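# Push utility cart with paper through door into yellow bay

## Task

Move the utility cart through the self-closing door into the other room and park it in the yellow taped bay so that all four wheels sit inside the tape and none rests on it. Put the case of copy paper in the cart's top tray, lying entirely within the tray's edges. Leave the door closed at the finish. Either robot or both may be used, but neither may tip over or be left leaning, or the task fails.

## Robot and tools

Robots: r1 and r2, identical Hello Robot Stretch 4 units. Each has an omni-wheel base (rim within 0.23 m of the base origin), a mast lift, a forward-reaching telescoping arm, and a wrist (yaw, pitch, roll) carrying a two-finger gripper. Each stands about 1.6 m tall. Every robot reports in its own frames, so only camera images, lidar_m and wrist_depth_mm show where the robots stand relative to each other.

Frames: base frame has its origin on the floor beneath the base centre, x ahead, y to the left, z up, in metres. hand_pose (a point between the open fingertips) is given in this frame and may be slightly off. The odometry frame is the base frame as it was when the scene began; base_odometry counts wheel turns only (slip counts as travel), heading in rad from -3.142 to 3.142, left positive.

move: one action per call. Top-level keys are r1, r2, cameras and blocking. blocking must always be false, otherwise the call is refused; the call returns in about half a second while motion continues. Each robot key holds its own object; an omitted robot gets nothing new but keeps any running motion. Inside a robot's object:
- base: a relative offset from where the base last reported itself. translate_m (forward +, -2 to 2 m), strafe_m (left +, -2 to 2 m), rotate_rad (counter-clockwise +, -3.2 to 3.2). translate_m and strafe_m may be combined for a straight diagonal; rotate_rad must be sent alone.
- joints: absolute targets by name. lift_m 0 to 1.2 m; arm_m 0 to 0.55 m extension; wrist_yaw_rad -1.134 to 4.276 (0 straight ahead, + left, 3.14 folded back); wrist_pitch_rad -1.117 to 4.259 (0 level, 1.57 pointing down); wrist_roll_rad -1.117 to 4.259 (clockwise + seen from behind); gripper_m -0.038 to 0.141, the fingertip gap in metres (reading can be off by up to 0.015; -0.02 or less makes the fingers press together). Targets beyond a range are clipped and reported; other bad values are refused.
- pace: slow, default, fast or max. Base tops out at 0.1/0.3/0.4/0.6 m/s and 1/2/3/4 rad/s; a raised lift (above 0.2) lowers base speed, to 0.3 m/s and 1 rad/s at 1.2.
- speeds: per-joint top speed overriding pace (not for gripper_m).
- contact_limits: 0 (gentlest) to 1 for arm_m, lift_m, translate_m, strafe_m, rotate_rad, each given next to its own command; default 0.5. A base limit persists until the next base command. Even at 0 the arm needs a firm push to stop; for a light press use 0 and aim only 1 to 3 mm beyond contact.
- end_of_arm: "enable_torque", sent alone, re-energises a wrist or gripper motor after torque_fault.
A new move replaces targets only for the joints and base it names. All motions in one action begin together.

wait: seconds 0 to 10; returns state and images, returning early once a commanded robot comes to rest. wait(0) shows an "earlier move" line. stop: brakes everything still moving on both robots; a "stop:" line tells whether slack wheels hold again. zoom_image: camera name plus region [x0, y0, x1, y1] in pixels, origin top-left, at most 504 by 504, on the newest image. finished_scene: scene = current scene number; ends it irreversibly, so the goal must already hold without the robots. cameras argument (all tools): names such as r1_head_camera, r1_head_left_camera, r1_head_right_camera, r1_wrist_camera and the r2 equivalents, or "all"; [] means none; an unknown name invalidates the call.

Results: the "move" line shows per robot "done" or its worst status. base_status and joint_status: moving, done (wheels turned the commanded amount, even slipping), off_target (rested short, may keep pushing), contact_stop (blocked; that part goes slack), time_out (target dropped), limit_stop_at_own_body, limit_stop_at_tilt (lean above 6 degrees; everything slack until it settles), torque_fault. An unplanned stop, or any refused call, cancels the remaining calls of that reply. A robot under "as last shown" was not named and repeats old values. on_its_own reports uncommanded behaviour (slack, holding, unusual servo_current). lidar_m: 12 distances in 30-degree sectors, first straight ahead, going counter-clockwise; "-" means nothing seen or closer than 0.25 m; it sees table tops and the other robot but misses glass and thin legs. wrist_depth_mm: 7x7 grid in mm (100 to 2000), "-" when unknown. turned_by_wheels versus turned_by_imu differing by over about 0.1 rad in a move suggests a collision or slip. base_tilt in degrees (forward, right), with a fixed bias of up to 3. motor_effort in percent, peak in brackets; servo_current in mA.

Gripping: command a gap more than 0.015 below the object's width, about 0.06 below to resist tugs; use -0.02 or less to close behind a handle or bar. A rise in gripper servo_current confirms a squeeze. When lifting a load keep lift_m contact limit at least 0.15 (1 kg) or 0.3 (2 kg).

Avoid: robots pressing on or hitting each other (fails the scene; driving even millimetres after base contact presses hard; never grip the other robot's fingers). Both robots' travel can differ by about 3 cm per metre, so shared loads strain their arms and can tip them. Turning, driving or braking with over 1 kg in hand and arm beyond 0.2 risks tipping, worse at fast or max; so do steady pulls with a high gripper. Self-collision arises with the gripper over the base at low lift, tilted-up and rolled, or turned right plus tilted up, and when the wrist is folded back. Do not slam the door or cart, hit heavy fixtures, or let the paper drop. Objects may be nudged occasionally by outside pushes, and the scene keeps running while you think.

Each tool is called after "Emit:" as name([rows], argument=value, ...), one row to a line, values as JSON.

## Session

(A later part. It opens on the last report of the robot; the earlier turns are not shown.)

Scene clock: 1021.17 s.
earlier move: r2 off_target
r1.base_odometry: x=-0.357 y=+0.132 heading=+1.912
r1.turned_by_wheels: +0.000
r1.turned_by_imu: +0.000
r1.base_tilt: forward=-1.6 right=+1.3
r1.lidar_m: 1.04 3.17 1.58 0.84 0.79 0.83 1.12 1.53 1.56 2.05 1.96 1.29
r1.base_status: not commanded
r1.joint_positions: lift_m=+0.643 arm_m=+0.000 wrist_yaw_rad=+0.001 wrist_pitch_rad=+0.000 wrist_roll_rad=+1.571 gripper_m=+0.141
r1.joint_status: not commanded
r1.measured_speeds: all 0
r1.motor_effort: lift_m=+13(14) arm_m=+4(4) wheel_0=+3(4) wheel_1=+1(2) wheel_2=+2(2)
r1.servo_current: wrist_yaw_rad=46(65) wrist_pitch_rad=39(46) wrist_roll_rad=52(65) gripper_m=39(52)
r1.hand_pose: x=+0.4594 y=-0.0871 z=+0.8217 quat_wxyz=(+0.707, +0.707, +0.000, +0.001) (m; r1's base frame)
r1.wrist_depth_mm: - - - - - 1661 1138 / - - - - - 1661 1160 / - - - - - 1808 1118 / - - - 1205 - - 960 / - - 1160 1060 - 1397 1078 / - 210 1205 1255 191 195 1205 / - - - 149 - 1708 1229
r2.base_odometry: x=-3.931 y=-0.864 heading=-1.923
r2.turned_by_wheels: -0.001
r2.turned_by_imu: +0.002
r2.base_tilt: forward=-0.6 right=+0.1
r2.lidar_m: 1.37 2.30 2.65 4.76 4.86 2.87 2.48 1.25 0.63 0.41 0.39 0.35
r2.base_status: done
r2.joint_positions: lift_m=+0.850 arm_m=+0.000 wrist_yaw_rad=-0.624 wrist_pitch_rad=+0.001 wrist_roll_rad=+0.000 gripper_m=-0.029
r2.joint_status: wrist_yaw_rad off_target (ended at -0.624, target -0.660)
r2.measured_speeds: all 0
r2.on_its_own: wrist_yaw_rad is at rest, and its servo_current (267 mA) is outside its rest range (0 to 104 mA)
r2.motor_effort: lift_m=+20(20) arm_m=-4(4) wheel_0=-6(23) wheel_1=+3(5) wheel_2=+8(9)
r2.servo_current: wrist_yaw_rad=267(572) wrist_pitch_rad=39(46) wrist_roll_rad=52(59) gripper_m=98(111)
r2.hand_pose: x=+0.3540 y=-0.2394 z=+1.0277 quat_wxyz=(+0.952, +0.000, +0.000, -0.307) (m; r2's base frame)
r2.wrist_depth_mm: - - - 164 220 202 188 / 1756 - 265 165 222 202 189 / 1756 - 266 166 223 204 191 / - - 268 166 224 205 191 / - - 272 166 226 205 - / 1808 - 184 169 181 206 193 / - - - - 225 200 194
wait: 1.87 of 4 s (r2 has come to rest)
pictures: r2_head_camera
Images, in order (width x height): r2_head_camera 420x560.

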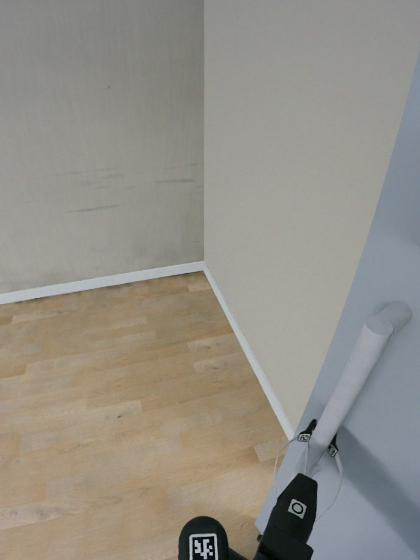

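Emit:
move(r2={"base":{"translate_m":0.12,"strafe_m":-0.115},"joints":{"wrist_yaw_rad":-0.83},"speeds":{"wrist_yaw_rad":0.17}}, blocking=false, cameras=[])

Emit:
wait(seconds=4, cameras=["r2_head_camera","r2_head_right_camera"])

Scene clock: 1029.27 s.
move: r2 moving
r1: as last shown
r1.turned_by_imu: -0.001
r1.lidar_m: 1.05 3.17 1.56 0.86 0.81 0.82 1.10 1.52 1.59 2.07 1.96 1.30
r1.motor_effort: lift_m=+13(13) arm_m=+4(4) wheel_0=+3(3) wheel_1=+1(2) wheel_2=+2(2)
r1.servo_current: wrist_yaw_rad=52(59) wrist_pitch_rad=46(52) wrist_roll_rad=46(65) gripper_m=39(46)
r1.wrist_depth_mm: - - - - - 1618 1160 / - - - - - 1661 1160 / - - - - - 1808 1098 / - - - 1229 - - 976 / - - 1138 1078 - 1430 1098 / - 209 1205 1229 191 195 1205 / - - - 150 - 1708 1205
r2.base_odometry: x=-3.960 y=-0.879 heading=-1.922
r2.turned_by_wheels: +0.001
r2.turned_by_imu: +0.002
r2.base_tilt: forward=-0.6 right=+0.1
r2.lidar_m: 1.30 2.27 2.66 4.71 4.86 2.87 2.49 1.21 0.59 0.42 0.38 0.35
r2.base_status: translate_m moving; strafe_m moving
r2.joint_positions: lift_m=+0.850 arm_m=+0.000 wrist_yaw_rad=-0.682 wrist_pitch_rad=+0.001 wrist_roll_rad=+0.000 gripper_m=-0.029
r2.joint_status: wrist_yaw_rad moving
r2.measured_speeds: translate_m=+0.092 strafe_m=-0.087 rotate_rad=+0.006 lift_m=+0.000 arm_m=+0.000 wrist_yaw_rad=-0.160 wrist_pitch_rad=+0.000 wrist_roll_rad=+0.000
r2.motor_effort: lift_m=+20(20) arm_m=-4(4) wheel_0=+12(12) wheel_1=-5(7) wheel_2=+1(7)
r2.servo_current: wrist_yaw_rad=540(566) wrist_pitch_rad=39(46) wrist_roll_rad=39(46) gripper_m=98(104)
r2.hand_pose: x=+0.3397 y=-0.2497 z=+1.0277 quat_wxyz=(+0.942, +0.000, +0.000, -0.334) (m; r2's base frame)
r2.wrist_depth_mm: - - 260 163 218 200 187 / 1708 - 262 163 220 201 189 / 1708 - 264 169 220 203 190 / - - 265 170 222 204 191 / - - - 166 224 205 - / 1756 - 181 166 216 206 193 / - - - - 224 202 194
pictures: none
No camera images: "cameras" was empty.

Scene clock: 1030.67 s.
earlier move: r2 off_target
r1.base_odometry: x=-0.357 y=+0.132 heading=+1.912
r1.turned_by_wheels: +0.000
r1.turned_by_imu: +0.000
r1.base_tilt: forward=-1.6 right=+1.3
r1.lidar_m: 1.05 3.17 1.54 0.86 0.79 0.82 1.12 1.51 1.59 2.08 1.95 1.31
r1.base_status: not commanded
r1.joint_positions: lift_m=+0.643 arm_m=+0.000 wrist_yaw_rad=+0.001 wrist_pitch_rad=+0.000 wrist_roll_rad=+1.571 gripper_m=+0.141
r1.joint_status: not commanded
r1.measured_speeds: all 0
r1.motor_effort: lift_m=+13(13) arm_m=+4(4) wheel_0=+3(3) wheel_1=+1(2) wheel_2=+2(2)
r1.servo_current: wrist_yaw_rad=39(78) wrist_pitch_rad=46(52) wrist_roll_rad=52(65) gripper_m=46(46)
r1.hand_pose: x=+0.4594 y=-0.0871 z=+0.8217 quat_wxyz=(+0.707, +0.707, +0.000, +0.001) (m; r1's base frame)
r1.wrist_depth_mm: - - - - - 1618 1138 / - - - - - 1708 1182 / - - - - - 1808 1138 / - - - 1205 - - 946 / - - 1160 1078 - 1397 1098 / - 209 1205 1229 190 196 1229 / - - - 150 - 1756 1205
r2.base_odometry: x=-4.080 y=-0.937 heading=-1.923
r2.turned_by_wheels: -0.001
r2.turned_by_imu: +0.001
r2.base_tilt: forward=-0.6 right=+0.1
r2.lidar_m: 1.05 2.19 2.54 4.58 5.02 2.96 2.55 1.00 0.50 0.36 0.36 0.32
r2.base_status: done
r2.joint_positions: lift_m=+0.850 arm_m=+0.000 wrist_yaw_rad=-0.802 wrist_pitch_rad=+0.001 wrist_roll_rad=+0.000 gripper_m=-0.029
r2.joint_status: wrist_yaw_rad off_target (ended at -0.802, target -0.830)
r2.measured_speeds: all 0
r2.on_its_own: wrist_yaw_rad is at rest, and its servo_current (189 mA) is outside its rest range (0 to 104 mA)
r2.motor_effort: lift_m=+20(20) arm_m=-4(4) wheel_0=-2(15) wheel_1=-3(7) wheel_2=+6(10)
r2.servo_current: wrist_yaw_rad=189(650) wrist_pitch_rad=39(46) wrist_roll_rad=39(59) gripper_m=91(104)
r2.hand_pose: x=+0.3087 y=-0.2680 z=+1.0277 quat_wxyz=(+0.921, +0.000, +0.000, -0.390) (m; r2's base frame)
r2.wrist_depth_mm: - - - 166 220 200 187 / - - 264 165 220 201 189 / - - 265 167 222 203 190 / - - 266 167 224 204 191 / - - - 167 225 206 - / - - 180 168 181 206 193 / - - - - 224 202 193
wait: 1.40 of 4 s (r2 has come to rest)
pictures: r2_head_camera, r2_head_right_camera
Images, in order (width x height): r2_head_camera 420x560, r2_head_right_camera 420x672.

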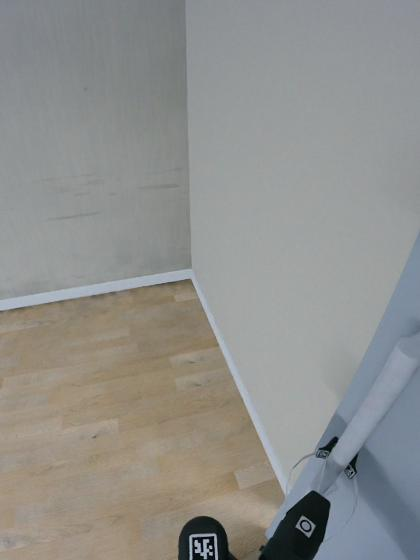

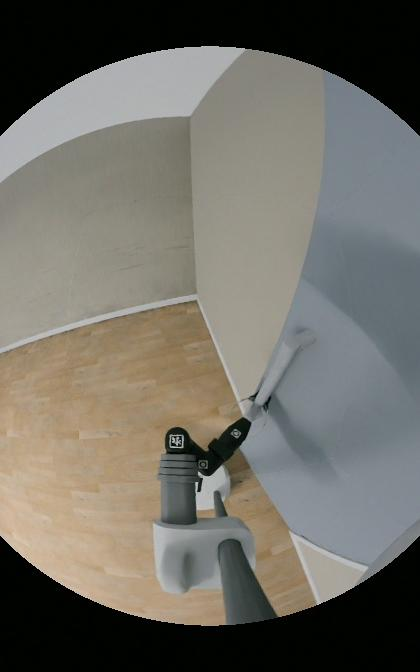

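Emit:
move(r2={"base":{"translate_m":0.08,"strafe_m":-0.09},"joints":{"wrist_yaw_rad":-0.96},"speeds":{"wrist_yaw_rad":0.17},"pace":"slow","contact_limits":{"strafe_m":0.3}}, blocking=false, cameras=[])

Emit:
wait(seconds=4, cameras=["r2_head_camera","r2_head_right_camera"])

Scene clock: 1035.47 s.
move: r2 moving
r1: as last shown
r1.lidar_m: 1.06 3.19 1.56 0.85 0.79 0.82 1.07 1.51 1.60 2.07 1.96 1.29
r1.motor_effort: lift_m=+13(13) arm_m=+4(4) wheel_0=+3(3) wheel_1=+2(2) wheel_2=+2(2)
r1.servo_current: wrist_yaw_rad=52(59) wrist_pitch_rad=39(46) wrist_roll_rad=59(59) gripper_m=39(46)
r1.wrist_depth_mm: - - - - - 1618 1138 / - - - - - 1618 1182 / - - - - - 1808 1118 / - - - 1182 - - 976 / - - 1138 1060 - 1366 1078 / - 210 1182 1229 190 196 1205 / - - - 150 - 1756 1182
r2.base_odometry: x=-4.092 y=-0.942 heading=-1.922
r2.turned_by_wheels: +0.001
r2.turned_by_imu: +0.002
r2.base_tilt: forward=-0.6 right=+0.1
r2.lidar_m: 1.04 2.18 2.55 4.59 5.02 2.97 2.57 0.95 0.49 0.37 0.37 0.32
r2.base_status: translate_m moving; strafe_m moving
r2.joint_positions: lift_m=+0.850 arm_m=+0.000 wrist_yaw_rad=-0.846 wrist_pitch_rad=+0.001 wrist_roll_rad=+0.000 gripper_m=-0.029
r2.joint_status: wrist_yaw_rad moving
r2.measured_speeds: translate_m=+0.033 strafe_m=-0.037 rotate_rad=+0.002 lift_m=+0.000 arm_m=+0.000 wrist_yaw_rad=-0.136 wrist_pitch_rad=+0.000 wrist_roll_rad=+0.000
r2.motor_effort: lift_m=+20(20) arm_m=-4(4) wheel_0=+9(9) wheel_1=-4(5) wheel_2=+4(6)
r2.servo_current: wrist_yaw_rad=696(696) wrist_pitch_rad=39(46) wrist_roll_rad=39(59) gripper_m=91(98)
r2.contact_limits: strafe_m 0.3
r2.hand_pose: x=+0.2967 y=-0.2738 z=+1.0277 quat_wxyz=(+0.912, +0.000, +0.000, -0.410) (m; r2's base frame)
r2.wrist_depth_mm: - - 262 172 217 200 187 / - - 170 164 219 200 189 / - - 173 171 221 203 190 / - - 265 171 222 203 191 / - - 266 171 224 204 - / - - 179 167 217 206 193 / - - - - 224 201 195
pictures: none
No camera images: "cameras" was empty.

Scene clock: 1037.43 s.
earlier move: r2 off_target
r1.base_odometry: x=-0.357 y=+0.132 heading=+1.912
r1.turned_by_wheels: +0.000
r1.turned_by_imu: +0.000
r1.base_tilt: forward=-1.6 right=+1.3
r1.lidar_m: 1.05 3.20 1.44 0.84 0.80 0.83 1.10 1.52 1.59 2.06 1.94 1.29
r1.base_status: not commanded
r1.joint_positions: lift_m=+0.643 arm_m=+0.000 wrist_yaw_rad=+0.001 wrist_pitch_rad=+0.000 wrist_roll_rad=+1.571 gripper_m=+0.141
r1.joint_status: not commanded
r1.measured_speeds: all 0
r1.motor_effort: lift_m=+13(13) arm_m=+4(4) wheel_0=+3(4) wheel_1=+1(2) wheel_2=+2(2)
r1.servo_current: wrist_yaw_rad=33(65) wrist_pitch_rad=39(52) wrist_roll_rad=46(72) gripper_m=33(52)
r1.hand_pose: x=+0.4594 y=-0.0871 z=+0.8217 quat_wxyz=(+0.707, +0.707, +0.000, +0.001) (m; r1's base frame)
r1.wrist_depth_mm: - - - - - 1576 1138 / - - - - - 1661 1138 / - - - - - 1808 1118 / - - - 1182 - - 976 / - - 1182 1078 - 1430 1078 / - 209 1205 1229 190 196 1205 / - - - 149 - 1708 1182
r2.base_odometry: x=-4.193 y=-0.982 heading=-1.924
r2.turned_by_wheels: -0.001
r2.turned_by_imu: +0.001
r2.base_tilt: forward=-0.6 right=+0.2
r2.lidar_m: 0.83 2.13 2.49 4.49 5.09 3.05 2.62 0.75 0.42 0.35 0.33 0.32
r2.base_status: done
r2.joint_positions: lift_m=+0.850 arm_m=+0.000 wrist_yaw_rad=-0.934 wrist_pitch_rad=+0.001 wrist_roll_rad=+0.000 gripper_m=-0.029
r2.joint_status: wrist_yaw_rad off_target (ended at -0.934, target -0.960)
r2.measured_speeds: all 0
r2.on_its_own: wrist_yaw_rad is at rest, and its servo_current (169 mA) is outside its rest range (0 to 104 mA)
r2.motor_effort: lift_m=+20(20) arm_m=-3(4) wheel_0=-4(21) wheel_1=-3(7) wheel_2=+1(7)
r2.servo_current: wrist_yaw_rad=169(787) wrist_pitch_rad=39(46) wrist_roll_rad=52(59) gripper_m=91(98)
r2.contact_limits: strafe_m 0.3
r2.hand_pose: x=+0.2722 y=-0.2838 z=+1.0277 quat_wxyz=(+0.893, +0.000, +0.000, -0.450) (m; r2's base frame)
r2.wrist_depth_mm: 445 375 310 163 221 202 190 / 449 379 314 164 223 203 191 / 452 382 315 165 224 205 193 / 445 384 317 166 225 205 193 / 449 384 320 166 227 206 194 / 452 392 186 167 181 208 194 / 462 413 330 - 225 200 195
wait: 1.97 of 4 s (r2 has come to rest)
pictures: r2_head_camera, r2_head_right_camera
Images, in order (width x height): r2_head_camera 420x560, r2_head_right_camera 420x672.

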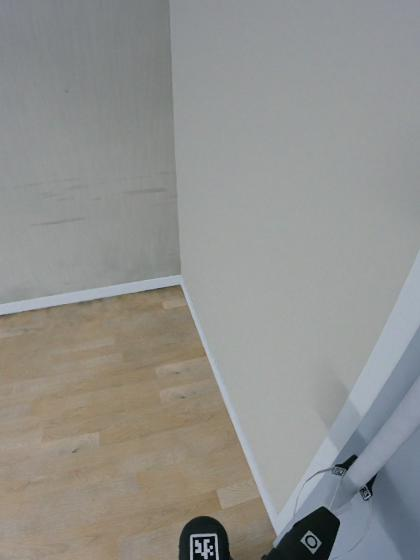

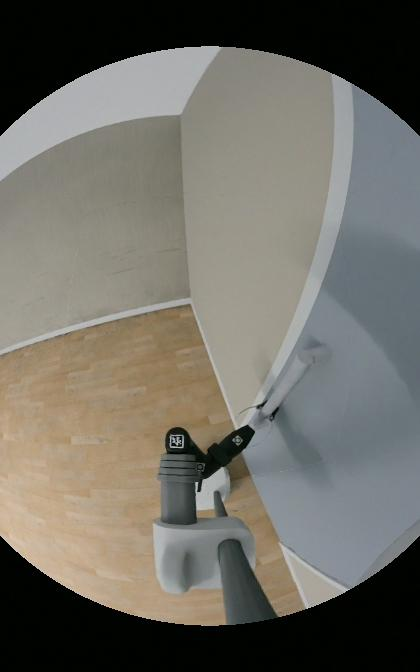

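Emit:
move(r2={"base":{"translate_m":0.03,"strafe_m":-0.04},"joints":{"wrist_yaw_rad":-1.0},"speeds":{"wrist_yaw_rad":0.12},"pace":"slow","contact_limits":{"strafe_m":0.2}}, blocking=false, cameras=[])

Emit:
wait(seconds=3, cameras=["r2_head_camera","r2_head_right_camera"])

Emit:
zoom_image(camera="r2_head_camera", region=[240, 230, 420, 560])

Emit:
zoom_image(camera="r2_head_right_camera", region=[200, 80, 400, 440])

Scene clock: 1045.13 s.
move: r2 moving
r1: as last shown
r1.lidar_m: 1.04 3.15 1.44 0.82 0.79 0.83 1.10 1.53 1.56 2.05 1.95 1.29
r1.motor_effort: lift_m=+13(13) arm_m=+4(4) wheel_0=+3(3) wheel_1=+2(2) wheel_2=+2(2)
r1.servo_current: wrist_yaw_rad=46(65) wrist_pitch_rad=46(46) wrist_roll_rad=46(59) gripper_m=39(46)
r1.wrist_depth_mm: - - - - - 1618 1138 / - - - - - 1661 1182 / - - - - - 1708 1118 / - - - 1255 - - 976 / - - 1160 1078 - 1430 1078 / - 210 1229 1255 190 195 1205 / - - - 150 - 1756 1229
r2.base_odometry: x=-4.205 y=-0.985 heading=-1.924
r2.turned_by_wheels: +0.000
r2.turned_by_imu: +0.001
r2.base_tilt: forward=-0.6 right=+0.0
r2.lidar_m: 0.84 2.12 2.52 4.43 5.08 3.02 2.63 0.79 0.42 0.35 0.34 0.34
r2.base_status: translate_m moving; strafe_m moving
r2.joint_positions: lift_m=+0.850 arm_m=+0.000 wrist_yaw_rad=-0.963 wrist_pitch_rad=+0.001 wrist_roll_rad=+0.000 gripper_m=-0.029
r2.joint_status: wrist_yaw_rad moving
r2.measured_speeds: translate_m=+0.028 strafe_m=-0.039 rotate_rad=+0.001 lift_m=+0.000 arm_m=+0.000 wrist_yaw_rad=-0.042 wrist_pitch_rad=+0.000 wrist_roll_rad=+0.000
r2.motor_effort: lift_m=+20(20) arm_m=-4(4) wheel_0=+5(8) wheel_1=-6(6) wheel_2=+2(2)
r2.servo_current: wrist_yaw_rad=280(364) wrist_pitch_rad=39(46) wrist_roll_rad=33(59) gripper_m=91(91)
r2.contact_limits: strafe_m 0.2
r2.hand_pose: x=+0.2639 y=-0.2867 z=+1.0277 quat_wxyz=(+0.886, +0.000, +0.000, -0.463) (m; r2's base frame)
r2.wrist_depth_mm: 407 355 296 166 220 202 190 / 418 355 297 163 221 204 191 / 418 359 298 166 224 205 193 / 415 362 301 167 224 206 194 / 427 368 304 167 226 208 195 / 433 370 183 167 218 207 196 / 433 375 315 - 225 204 196
pictures: none
No camera images: "cameras" was empty.

Scene clock: 1046.33 s.
earlier move: r2 off_target
r1.base_odometry: x=-0.357 y=+0.132 heading=+1.912
r1.turned_by_wheels: +0.000
r1.turned_by_imu: +0.000
r1.base_tilt: forward=-1.6 right=+1.3
r1.lidar_m: 1.03 3.18 1.35 0.84 0.79 0.82 1.12 1.51 1.59 2.08 1.96 1.32
r1.base_status: not commanded
r1.joint_positions: lift_m=+0.643 arm_m=+0.000 wrist_yaw_rad=+0.001 wrist_pitch_rad=+0.000 wrist_roll_rad=+1.571 gripper_m=+0.141
r1.joint_status: not commanded
r1.measured_speeds: all 0
r1.motor_effort: lift_m=+13(13) arm_m=+4(4) wheel_0=+3(4) wheel_1=+2(2) wheel_2=+2(2)
r1.servo_current: wrist_yaw_rad=52(65) wrist_pitch_rad=39(46) wrist_roll_rad=46(59) gripper_m=39(52)
r1.hand_pose: x=+0.4594 y=-0.0871 z=+0.8217 quat_wxyz=(+0.707, +0.707, +0.000, +0.001) (m; r1's base frame)
r1.wrist_depth_mm: - - - - - 1618 1138 / - - - - - 1661 1138 / - - - - - 1756 1138 / - - - 1205 - - 976 / - - 1160 1060 - 1397 1060 / - 210 1205 1255 191 196 1205 / - - - 149 - 1756 1205
r2.base_odometry: x=-4.240 y=-0.996 heading=-1.924
r2.turned_by_wheels: +0.000
r2.turned_by_imu: +0.000
r2.base_tilt: forward=-0.6 right=+0.1
r2.lidar_m: 0.76 2.11 2.51 4.39 5.10 3.05 2.62 0.72 0.37 0.33 0.33 0.31
r2.base_status: done
r2.joint_positions: lift_m=+0.850 arm_m=+0.000 wrist_yaw_rad=-0.987 wrist_pitch_rad=+0.001 wrist_roll_rad=+0.000 gripper_m=-0.029
r2.joint_status: wrist_yaw_rad off_target (ended at -0.979, target -1.000)
r2.measured_speeds: all 0
r2.motor_effort: lift_m=+20(20) arm_m=-4(4) wheel_0=+6(10) wheel_1=-3(6) wheel_2=-3(4)
r2.servo_current: wrist_yaw_rad=72(364) wrist_pitch_rad=39(46) wrist_roll_rad=52(59) gripper_m=85(91)
r2.contact_limits: strafe_m 0.2
r2.hand_pose: x=+0.2568 y=-0.2888 z=+1.0277 quat_wxyz=(+0.881, +0.000, +0.000, -0.474) (m; r2's base frame)
r2.wrist_depth_mm: 338 298 258 162 219 201 189 / 343 300 259 163 222 203 191 / 342 303 263 163 222 204 192 / 347 304 265 163 224 206 193 / 347 306 265 165 225 206 194 / 353 309 186 165 180 207 195 / 357 307 268 - 224 200 196
wait: 1.20 of 3 s (r2 has come to rest)
pictures: r2_head_camera, r2_head_right_camera
Images, in order (width x height): r2_head_camera 420x560, r2_head_right_camera 420x672.

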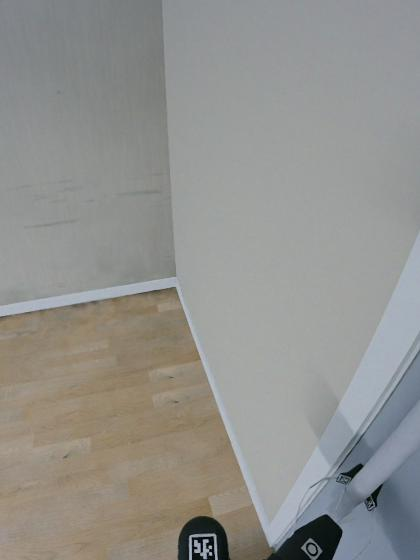

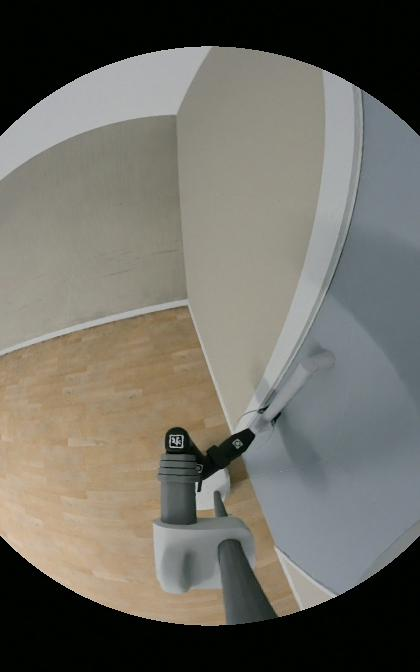

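Scaled by 1.527 from the camera's 420x560 image, which has a finer 1200x1600 frame.

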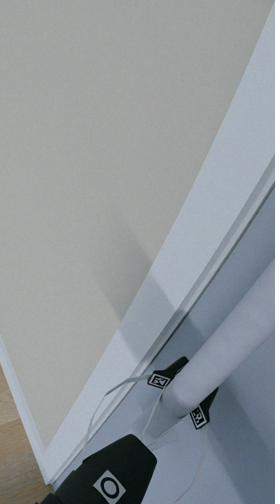

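Scaled by 1.400 from the camera's 420x672 image, which has a finer 600x960 frame.

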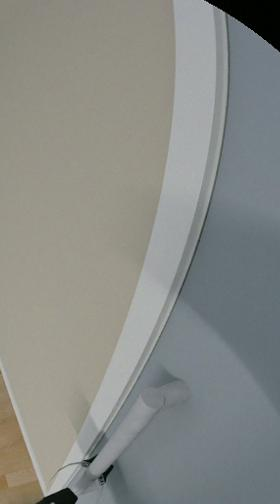

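Emit:
move(r2={"base":{"translate_m":0.01,"strafe_m":-0.035},"joints":{"wrist_yaw_rad":-1.0},"pace":"slow","contact_limits":{"strafe_m":0.2}}, blocking=false, cameras=[])

Emit:
wait(seconds=3, cameras=["r2_head_camera"])

Emit:
zoom_image(camera="r2_head_camera", region=[240, 230, 420, 560])

Scene clock: 1051.47 s.
move: r2 moving
r1: as last shown
r1.lidar_m: 1.01 3.17 1.36 0.82 0.80 0.82 1.09 1.52 1.57 2.07 1.96 1.30
r1.motor_effort: lift_m=+13(13) arm_m=+4(4) wheel_0=+3(3) wheel_1=+2(2) wheel_2=+2(2)
r1.servo_current: wrist_yaw_rad=65(65) wrist_pitch_rad=39(46) wrist_roll_rad=59(65) gripper_m=46(52)
r1.wrist_depth_mm: - - - - - 1618 1160 / - - - - - 1708 1160 / - - - - - 1808 1138 / - - - 1205 - - 976 / - - 1160 1078 - 1430 1060 / - 208 1205 1205 190 195 1182 / - - - 149 - 1708 1205
r2.base_odometry: x=-4.253 y=-0.995 heading=-1.924
r2.turned_by_wheels: +0.000
r2.turned_by_imu: +0.001
r2.base_tilt: forward=-0.6 right=+0.0
r2.lidar_m: 0.72 2.12 2.51 4.39 5.14 3.05 2.64 0.67 0.37 0.31 0.30 0.32
r2.base_status: translate_m moving; strafe_m moving
r2.joint_positions: lift_m=+0.850 arm_m=+0.000 wrist_yaw_rad=-0.988 wrist_pitch_rad=+0.001 wrist_roll_rad=+0.000 gripper_m=-0.029
r2.joint_status: all done
r2.measured_speeds: translate_m=+0.014 strafe_m=-0.049 rotate_rad=-0.001 lift_m=+0.000 arm_m=+0.000 wrist_yaw_rad=+0.000 wrist_pitch_rad=+0.000 wrist_roll_rad=+0.000
r2.motor_effort: lift_m=+20(20) arm_m=-4(4) wheel_0=+13(14) wheel_1=-9(9) wheel_2=-3(5)
r2.servo_current: wrist_yaw_rad=59(72) wrist_pitch_rad=46(46) wrist_roll_rad=39(59) gripper_m=85(91)
r2.contact_limits: strafe_m 0.2
r2.hand_pose: x=+0.2565 y=-0.2889 z=+1.0277 quat_wxyz=(+0.880, +0.000, +0.000, -0.474) (m; r2's base frame)
r2.wrist_depth_mm: 327 285 248 155 209 193 - / 330 289 249 155 211 193 182 / 325 290 251 155 213 195 183 / 332 291 252 153 214 198 184 / 338 293 254 156 216 196 185 / 340 298 183 156 179 196 186 / 342 296 257 - 216 193 186
pictures: none
No camera images: "cameras" was empty.

Scene clock: 1052.23 s.
earlier move: r2 contact_stop
r1.base_odometry: x=-0.357 y=+0.132 heading=+1.912
r1.turned_by_wheels: +0.000
r1.turned_by_imu: +0.000
r1.base_tilt: forward=-1.6 right=+1.3
r1.lidar_m: 1.04 3.17 1.39 0.85 0.80 0.83 1.12 1.51 1.58 2.07 1.96 1.30
r1.base_status: not commanded
r1.joint_positions: lift_m=+0.643 arm_m=+0.000 wrist_yaw_rad=+0.001 wrist_pitch_rad=+0.000 wrist_roll_rad=+1.571 gripper_m=+0.141
r1.joint_status: not commanded
r1.measured_speeds: all 0
r1.motor_effort: lift_m=+13(13) arm_m=+4(4) wheel_0=+3(3) wheel_1=+2(2) wheel_2=+2(2)
r1.servo_current: wrist_yaw_rad=39(65) wrist_pitch_rad=33(46) wrist_roll_rad=33(65) gripper_m=39(52)
r1.hand_pose: x=+0.4594 y=-0.0871 z=+0.8217 quat_wxyz=(+0.707, +0.707, +0.000, +0.001) (m; r1's base frame)
r1.wrist_depth_mm: - - - - - 1708 1182 / - - - - - 1661 1160 / - - - - - 1808 1118 / - - - 1229 - - 976 / - - 1160 1078 - 1397 1078 / - 211 1182 1229 190 196 1229 / - - - 149 - 1756 1205
r2.base_odometry: x=-4.254 y=-0.992 heading=-1.879
r2.turned_by_wheels: +0.045
r2.turned_by_imu: +0.051
r2.base_tilt: forward=-0.7 right=+0.1
r2.lidar_m: 0.78 2.12 2.57 4.92 4.72 2.97 2.63 0.61 0.34 0.32 0.30 0.31
r2.base_status: translate_m contact_stop (by the wheels' count: +0.002 of +0.010); strafe_m contact_stop (by the wheels' count: -0.014 of -0.035)
r2.joint_positions: lift_m=+0.850 arm_m=+0.000 wrist_yaw_rad=-1.001 wrist_pitch_rad=+0.001 wrist_roll_rad=+0.000 gripper_m=-0.029
r2.joint_status: all done
r2.measured_speeds: all 0
r2.on_its_own: the wheels are slack since a contact_stop
r2.motor_effort: lift_m=+20(20) arm_m=+4(4) wheel_0=+0(23) wheel_1=+0(9) wheel_2=+0(5)
r2.servo_current: wrist_yaw_rad=46(78) wrist_pitch_rad=39(46) wrist_roll_rad=52(59) gripper_m=72(91)
r2.contact_limits: strafe_m 0.2
r2.hand_pose: x=+0.2528 y=-0.2900 z=+1.0277 quat_wxyz=(+0.877, +0.000, +0.000, -0.480) (m; r2's base frame)
r2.wrist_depth_mm: 336 293 253 154 213 195 - / 343 297 254 153 215 195 184 / 343 298 256 156 216 198 185 / 349 301 258 155 216 198 186 / 347 304 258 156 218 199 187 / 359 307 185 156 180 198 188 / 353 317 263 - 218 194 189
wait: 0.77 of 3 s (r2 has come to rest)
pictures: r2_head_camera
Images, in order (width x height): r2_head_camera 420x560.

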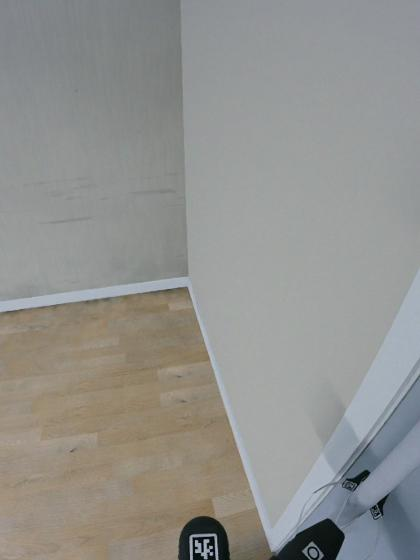

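Scaled by 1.527 from the camera's 420x560 image, which has a finer 1200x1600 frame.

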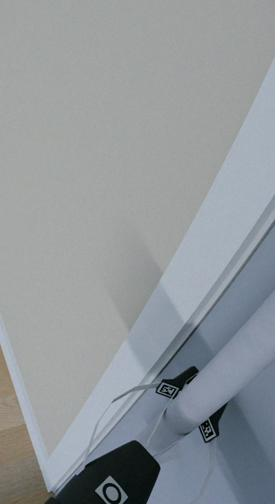

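Emit:
move(r2={"joints":{"gripper_m":0.11}}, blocking=false, cameras=[])

Emit:
wait(seconds=2.5, cameras=[])

Emit:
move(r2={"base":{"translate_m":-0.15,"strafe_m":0.24},"pace":"slow"}, blocking=false, cameras=[])

Emit:
wait(seconds=5, cameras=["r2_head_camera","r2_head_right_camera","r1_head_camera","r1_head_left_camera"])

Emit:
zoom_image(camera="r2_head_right_camera", region=[200, 80, 400, 560])

Scene clock: 1058.37 s.
move: r2 moving
r1: as last shown
r1.lidar_m: 1.05 3.18 1.37 0.82 0.80 0.83 1.09 1.50 1.56 2.06 1.97 1.28
r1.motor_effort: lift_m=+13(13) arm_m=+4(4) wheel_0=+3(4) wheel_1=+1(2) wheel_2=+2(2)
r1.servo_current: wrist_yaw_rad=46(52) wrist_pitch_rad=39(52) wrist_roll_rad=46(59) gripper_m=46(46)
r1.wrist_depth_mm: - - - - - 1618 1160 / - - - - - 1661 1182 / - - - - - 1808 1118 / - - - 1229 - - 960 / - - 1160 1078 - 1397 1098 / - 211 1229 1205 191 196 1205 / - - - 149 - 1808 1205
r2.base_odometry: x=-4.254 y=-0.992 heading=-1.879
r2.turned_by_wheels: +0.000
r2.turned_by_imu: +0.001
r2.base_tilt: forward=-0.7 right=+0.1
r2.lidar_m: 0.79 2.11 2.56 4.93 4.72 2.97 2.63 0.60 0.37 0.32 0.29 0.34
r2.base_status: not commanded
r2.joint_positions: lift_m=+0.850 arm_m=+0.000 wrist_yaw_rad=-1.001 wrist_pitch_rad=+0.001 wrist_roll_rad=+0.000 gripper_m=-0.003
r2.joint_status: gripper_m moving
r2.measured_speeds: all 0
r2.on_its_own: the wheels are slack since a contact_stop
r2.motor_effort: lift_m=+20(20) arm_m=+4(4) wheel_0=+0(0) wheel_1=+0(0) wheel_2=+0(0)
r2.servo_current: wrist_yaw_rad=52(59) wrist_pitch_rad=33(46) wrist_roll_rad=52(52) gripper_m=91(91)
r2.contact_limits: strafe_m 0.2
r2.hand_pose: x=+0.2527 y=-0.2900 z=+1.0277 quat_wxyz=(+0.877, +0.000, +0.000, -0.480) (m; r2's base frame)
r2.wrist_depth_mm: 334 296 254 155 214 196 - / 343 297 255 154 214 195 185 / 342 298 257 156 216 198 185 / 349 301 258 156 218 199 186 / 353 304 259 157 219 200 186 / 357 306 189 158 183 200 188 / 357 312 262 - 218 196 188
pictures: none
No camera images: "cameras" was empty.

Scene clock: 1059.97 s.
earlier move: r2 done
r1.base_odometry: x=-0.357 y=+0.132 heading=+1.912
r1.turned_by_wheels: +0.000
r1.turned_by_imu: +0.000
r1.base_tilt: forward=-1.6 right=+1.3
r1.lidar_m: 1.05 3.17 1.36 0.85 0.79 0.84 1.07 1.53 1.58 2.03 1.97 1.30
r1.base_status: not commanded
r1.joint_positions: lift_m=+0.643 arm_m=+0.000 wrist_yaw_rad=+0.001 wrist_pitch_rad=+0.000 wrist_roll_rad=+1.571 gripper_m=+0.141
r1.joint_status: not commanded
r1.measured_speeds: all 0
r1.motor_effort: lift_m=+13(13) arm_m=+4(4) wheel_0=+3(4) wheel_1=+2(2) wheel_2=+2(2)
r1.servo_current: wrist_yaw_rad=33(72) wrist_pitch_rad=52(52) wrist_roll_rad=59(59) gripper_m=39(46)
r1.hand_pose: x=+0.4594 y=-0.0871 z=+0.8217 quat_wxyz=(+0.707, +0.707, +0.000, +0.001) (m; r1's base frame)
r1.wrist_depth_mm: - - - - - 1661 1160 / - - - - - 1661 1182 / - - - - - 1808 1098 / - - - 1205 - - 946 / - - 1118 1060 - 1464 1098 / - 210 1182 1205 190 195 1182 / - - - 149 - 1708 1205
r2.base_odometry: x=-4.250 y=-0.991 heading=-1.867
r2.turned_by_wheels: +0.011
r2.turned_by_imu: +0.011
r2.base_tilt: forward=-0.7 right=+0.0
r2.lidar_m: 0.84 2.13 2.61 5.01 4.64 2.94 2.63 0.61 0.38 0.32 0.30 0.41
r2.base_status: not commanded
r2.joint_positions: lift_m=+0.850 arm_m=+0.000 wrist_yaw_rad=-1.001 wrist_pitch_rad=+0.001 wrist_roll_rad=+0.000 gripper_m=+0.110
r2.joint_status: all done
r2.measured_speeds: all 0
r2.on_its_own: the wheels are slack since a contact_stop
r2.motor_effort: lift_m=+20(20) arm_m=+4(4) wheel_0=+0(1) wheel_1=+0(0) wheel_2=+0(0)
r2.servo_current: wrist_yaw_rad=39(59) wrist_pitch_rad=46(52) wrist_roll_rad=39(59) gripper_m=46(117)
r2.contact_limits: strafe_m 0.2
r2.hand_pose: x=+0.2527 y=-0.2900 z=+1.0277 quat_wxyz=(+0.877, +0.000, +0.000, -0.480) (m; r2's base frame)
r2.wrist_depth_mm: 353 309 259 160 220 200 187 / 362 310 262 159 221 201 189 / 359 312 264 161 223 204 190 / 368 315 266 161 224 204 191 / 375 319 267 163 224 206 - / 377 322 198 163 193 206 193 / 375 332 270 - 225 201 194
wait: 1.60 of 2.5 s (r2 has come to rest)
pictures: none
No camera images: "cameras" was empty.

Scene clock: 1060.47 s.
move: r2 moving
r1: as last shown
r1.lidar_m: 1.00 3.18 1.38 0.85 0.79 0.82 1.11 1.52 1.59 2.08 1.96 1.29
r1.motor_effort: lift_m=+13(13) arm_m=+4(4) wheel_0=+3(4) wheel_1=+1(2) wheel_2=+2(2)
r1.servo_current: wrist_yaw_rad=65(65) wrist_pitch_rad=39(46) wrist_roll_rad=59(59) gripper_m=39(46)
r1.wrist_depth_mm: - - - - - 1618 1160 / - - - - - 1661 1182 / - - - - - 1808 1118 / - - - 1205 - - 976 / - - 1138 1078 - 1430 1078 / - 211 1182 1229 191 196 1229 / - - - 150 - 1756 1205
r2.base_odometry: x=-4.238 y=-0.988 heading=-1.867
r2.turned_by_wheels: +0.001
r2.turned_by_imu: +0.001
r2.base_tilt: forward=-0.7 right=+0.1
r2.lidar_m: 0.83 2.12 2.61 5.03 4.63 2.92 2.62 0.63 0.40 0.34 0.31 0.43
r2.base_status: translate_m moving; strafe_m moving
r2.joint_positions: lift_m=+0.850 arm_m=+0.000 wrist_yaw_rad=-1.001 wrist_pitch_rad=+0.001 wrist_roll_rad=+0.000 gripper_m=+0.110
r2.joint_status: not commanded
r2.measured_speeds: translate_m=-0.025 strafe_m=+0.041 rotate_rad=+0.000 lift_m=+0.000 arm_m=+0.000 wrist_yaw_rad=+0.007 wrist_pitch_rad=+0.000 wrist_roll_rad=+0.000
r2.motor_effort: lift_m=+20(20) arm_m=+4(4) wheel_0=-5(5) wheel_1=+6(7) wheel_2=+7(9)
r2.servo_current: wrist_yaw_rad=46(59) wrist_pitch_rad=39(46) wrist_roll_rad=39(59) gripper_m=52(52)
r2.hand_pose: x=+0.2529 y=-0.2900 z=+1.0277 quat_wxyz=(+0.877, +0.000, +0.000, -0.480) (m; r2's base frame)
r2.wrist_depth_mm: 375 325 271 168 227 207 194 / 384 327 274 173 229 208 195 / 389 329 276 173 230 209 195 / 392 332 276 171 232 210 197 / 397 336 278 173 231 211 199 / 392 340 192 171 193 213 199 / 410 342 286 - 232 208 200
pictures: none
No camera images: "cameras" was empty.

Scene clock: 1064.07 s.
earlier move: r2 done
r1.base_odometry: x=-0.357 y=+0.132 heading=+1.912
r1.turned_by_wheels: +0.000
r1.turned_by_imu: +0.000
r1.base_tilt: forward=-1.6 right=+1.3
r1.lidar_m: 1.05 3.17 1.38 0.83 0.81 0.84 1.06 1.52 1.57 2.05 1.98 1.31
r1.base_status: not commanded
r1.joint_positions: lift_m=+0.643 arm_m=+0.000 wrist_yaw_rad=+0.001 wrist_pitch_rad=+0.000 wrist_roll_rad=+1.571 gripper_m=+0.141
r1.joint_status: not commanded
r1.measured_speeds: all 0
r1.motor_effort: lift_m=+13(13) arm_m=+4(4) wheel_0=+3(4) wheel_1=+1(2) wheel_2=+2(2)
r1.servo_current: wrist_yaw_rad=39(78) wrist_pitch_rad=39(52) wrist_roll_rad=46(65) gripper_m=39(52)
r1.hand_pose: x=+0.4594 y=-0.0871 z=+0.8217 quat_wxyz=(+0.707, +0.707, +0.000, +0.001) (m; r1's base frame)
r1.wrist_depth_mm: - - - - - 1618 1138 / - - - - - 1618 1138 / - - - - - 1808 1138 / - - - 1182 - - 976 / - - 1138 1078 - 1366 1078 / - 210 1205 1205 191 196 1205 / - - - 149 - 1808 1205
r2.base_odometry: x=-3.977 y=-0.918 heading=-1.867
r2.turned_by_wheels: +0.000
r2.turned_by_imu: +0.000
r2.base_tilt: forward=-0.7 right=+0.1
r2.lidar_m: 1.48 2.24 2.74 5.22 4.43 2.83 2.50 1.07 0.69 0.58 0.58 0.72
r2.base_status: done
r2.joint_positions: lift_m=+0.850 arm_m=+0.000 wrist_yaw_rad=-1.000 wrist_pitch_rad=+0.001 wrist_roll_rad=+0.000 gripper_m=+0.110
r2.joint_status: not commanded
r2.measured_speeds: all 0
r2.motor_effort: lift_m=+20(20) arm_m=+4(4) wheel_0=-3(10) wheel_1=+5(8) wheel_2=+6(11)
r2.servo_current: wrist_yaw_rad=52(59) wrist_pitch_rad=39(46) wrist_roll_rad=33(59) gripper_m=52(59)
r2.hand_pose: x=+0.2532 y=-0.2899 z=+1.0277 quat_wxyz=(+0.878, +0.000, +0.000, -0.479) (m; r2's base frame)
r2.wrist_depth_mm: - - - 500 - - 402 / - - - 449 - - 397 / - - - 445 - - 399 / - - - 539 - - 399 / - - 554 539 - - 402 / - - 193 439 189 - 399 / - - - - - - -
wait: 3.60 of 5 s (r2 has come to rest)
pictures: r1_head_camera, r1_head_left_camera, r2_head_camera, r2_head_right_camera
Images, in order (width x height): r1_head_camera 420x560, r1_head_left_camera 420x672, r2_head_camera 420x560, r2_head_right_camera 420x672.

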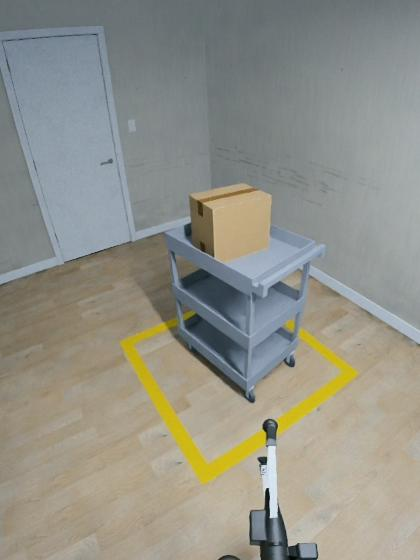

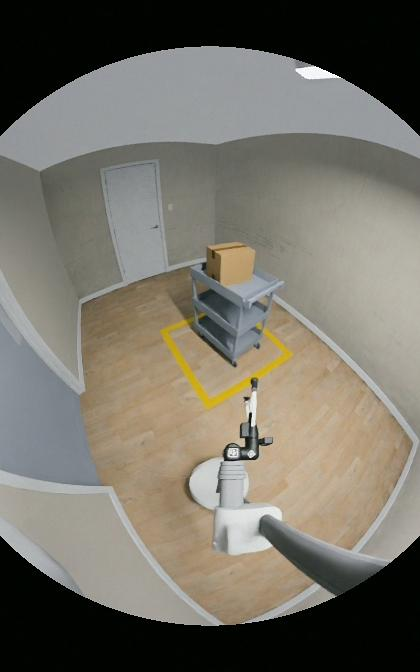

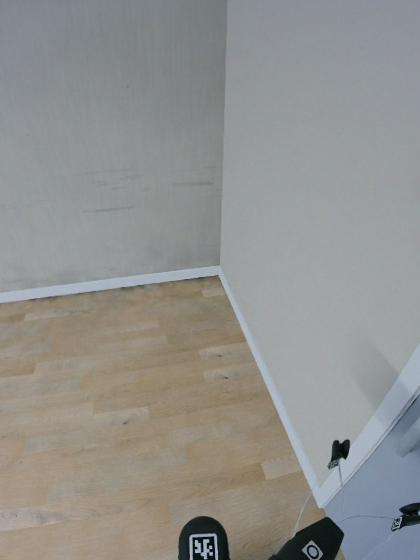

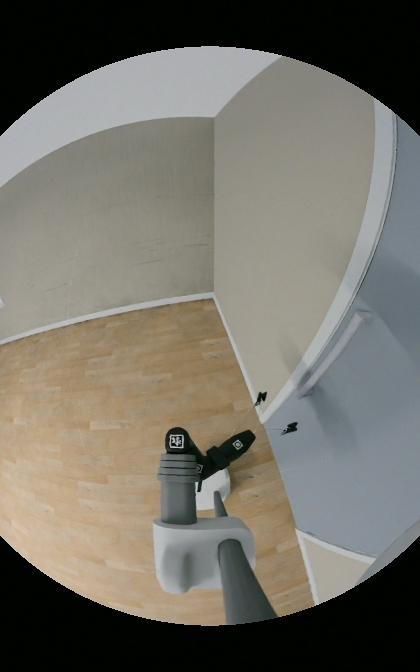

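Scaled by 1.050 from the camera's 420x672 image, which has a finer 600x960 frame.

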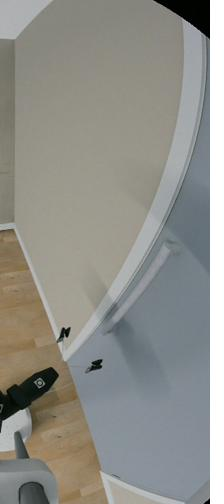

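Emit:
finished_scene(scene=2)

The scene is finished: the task was done.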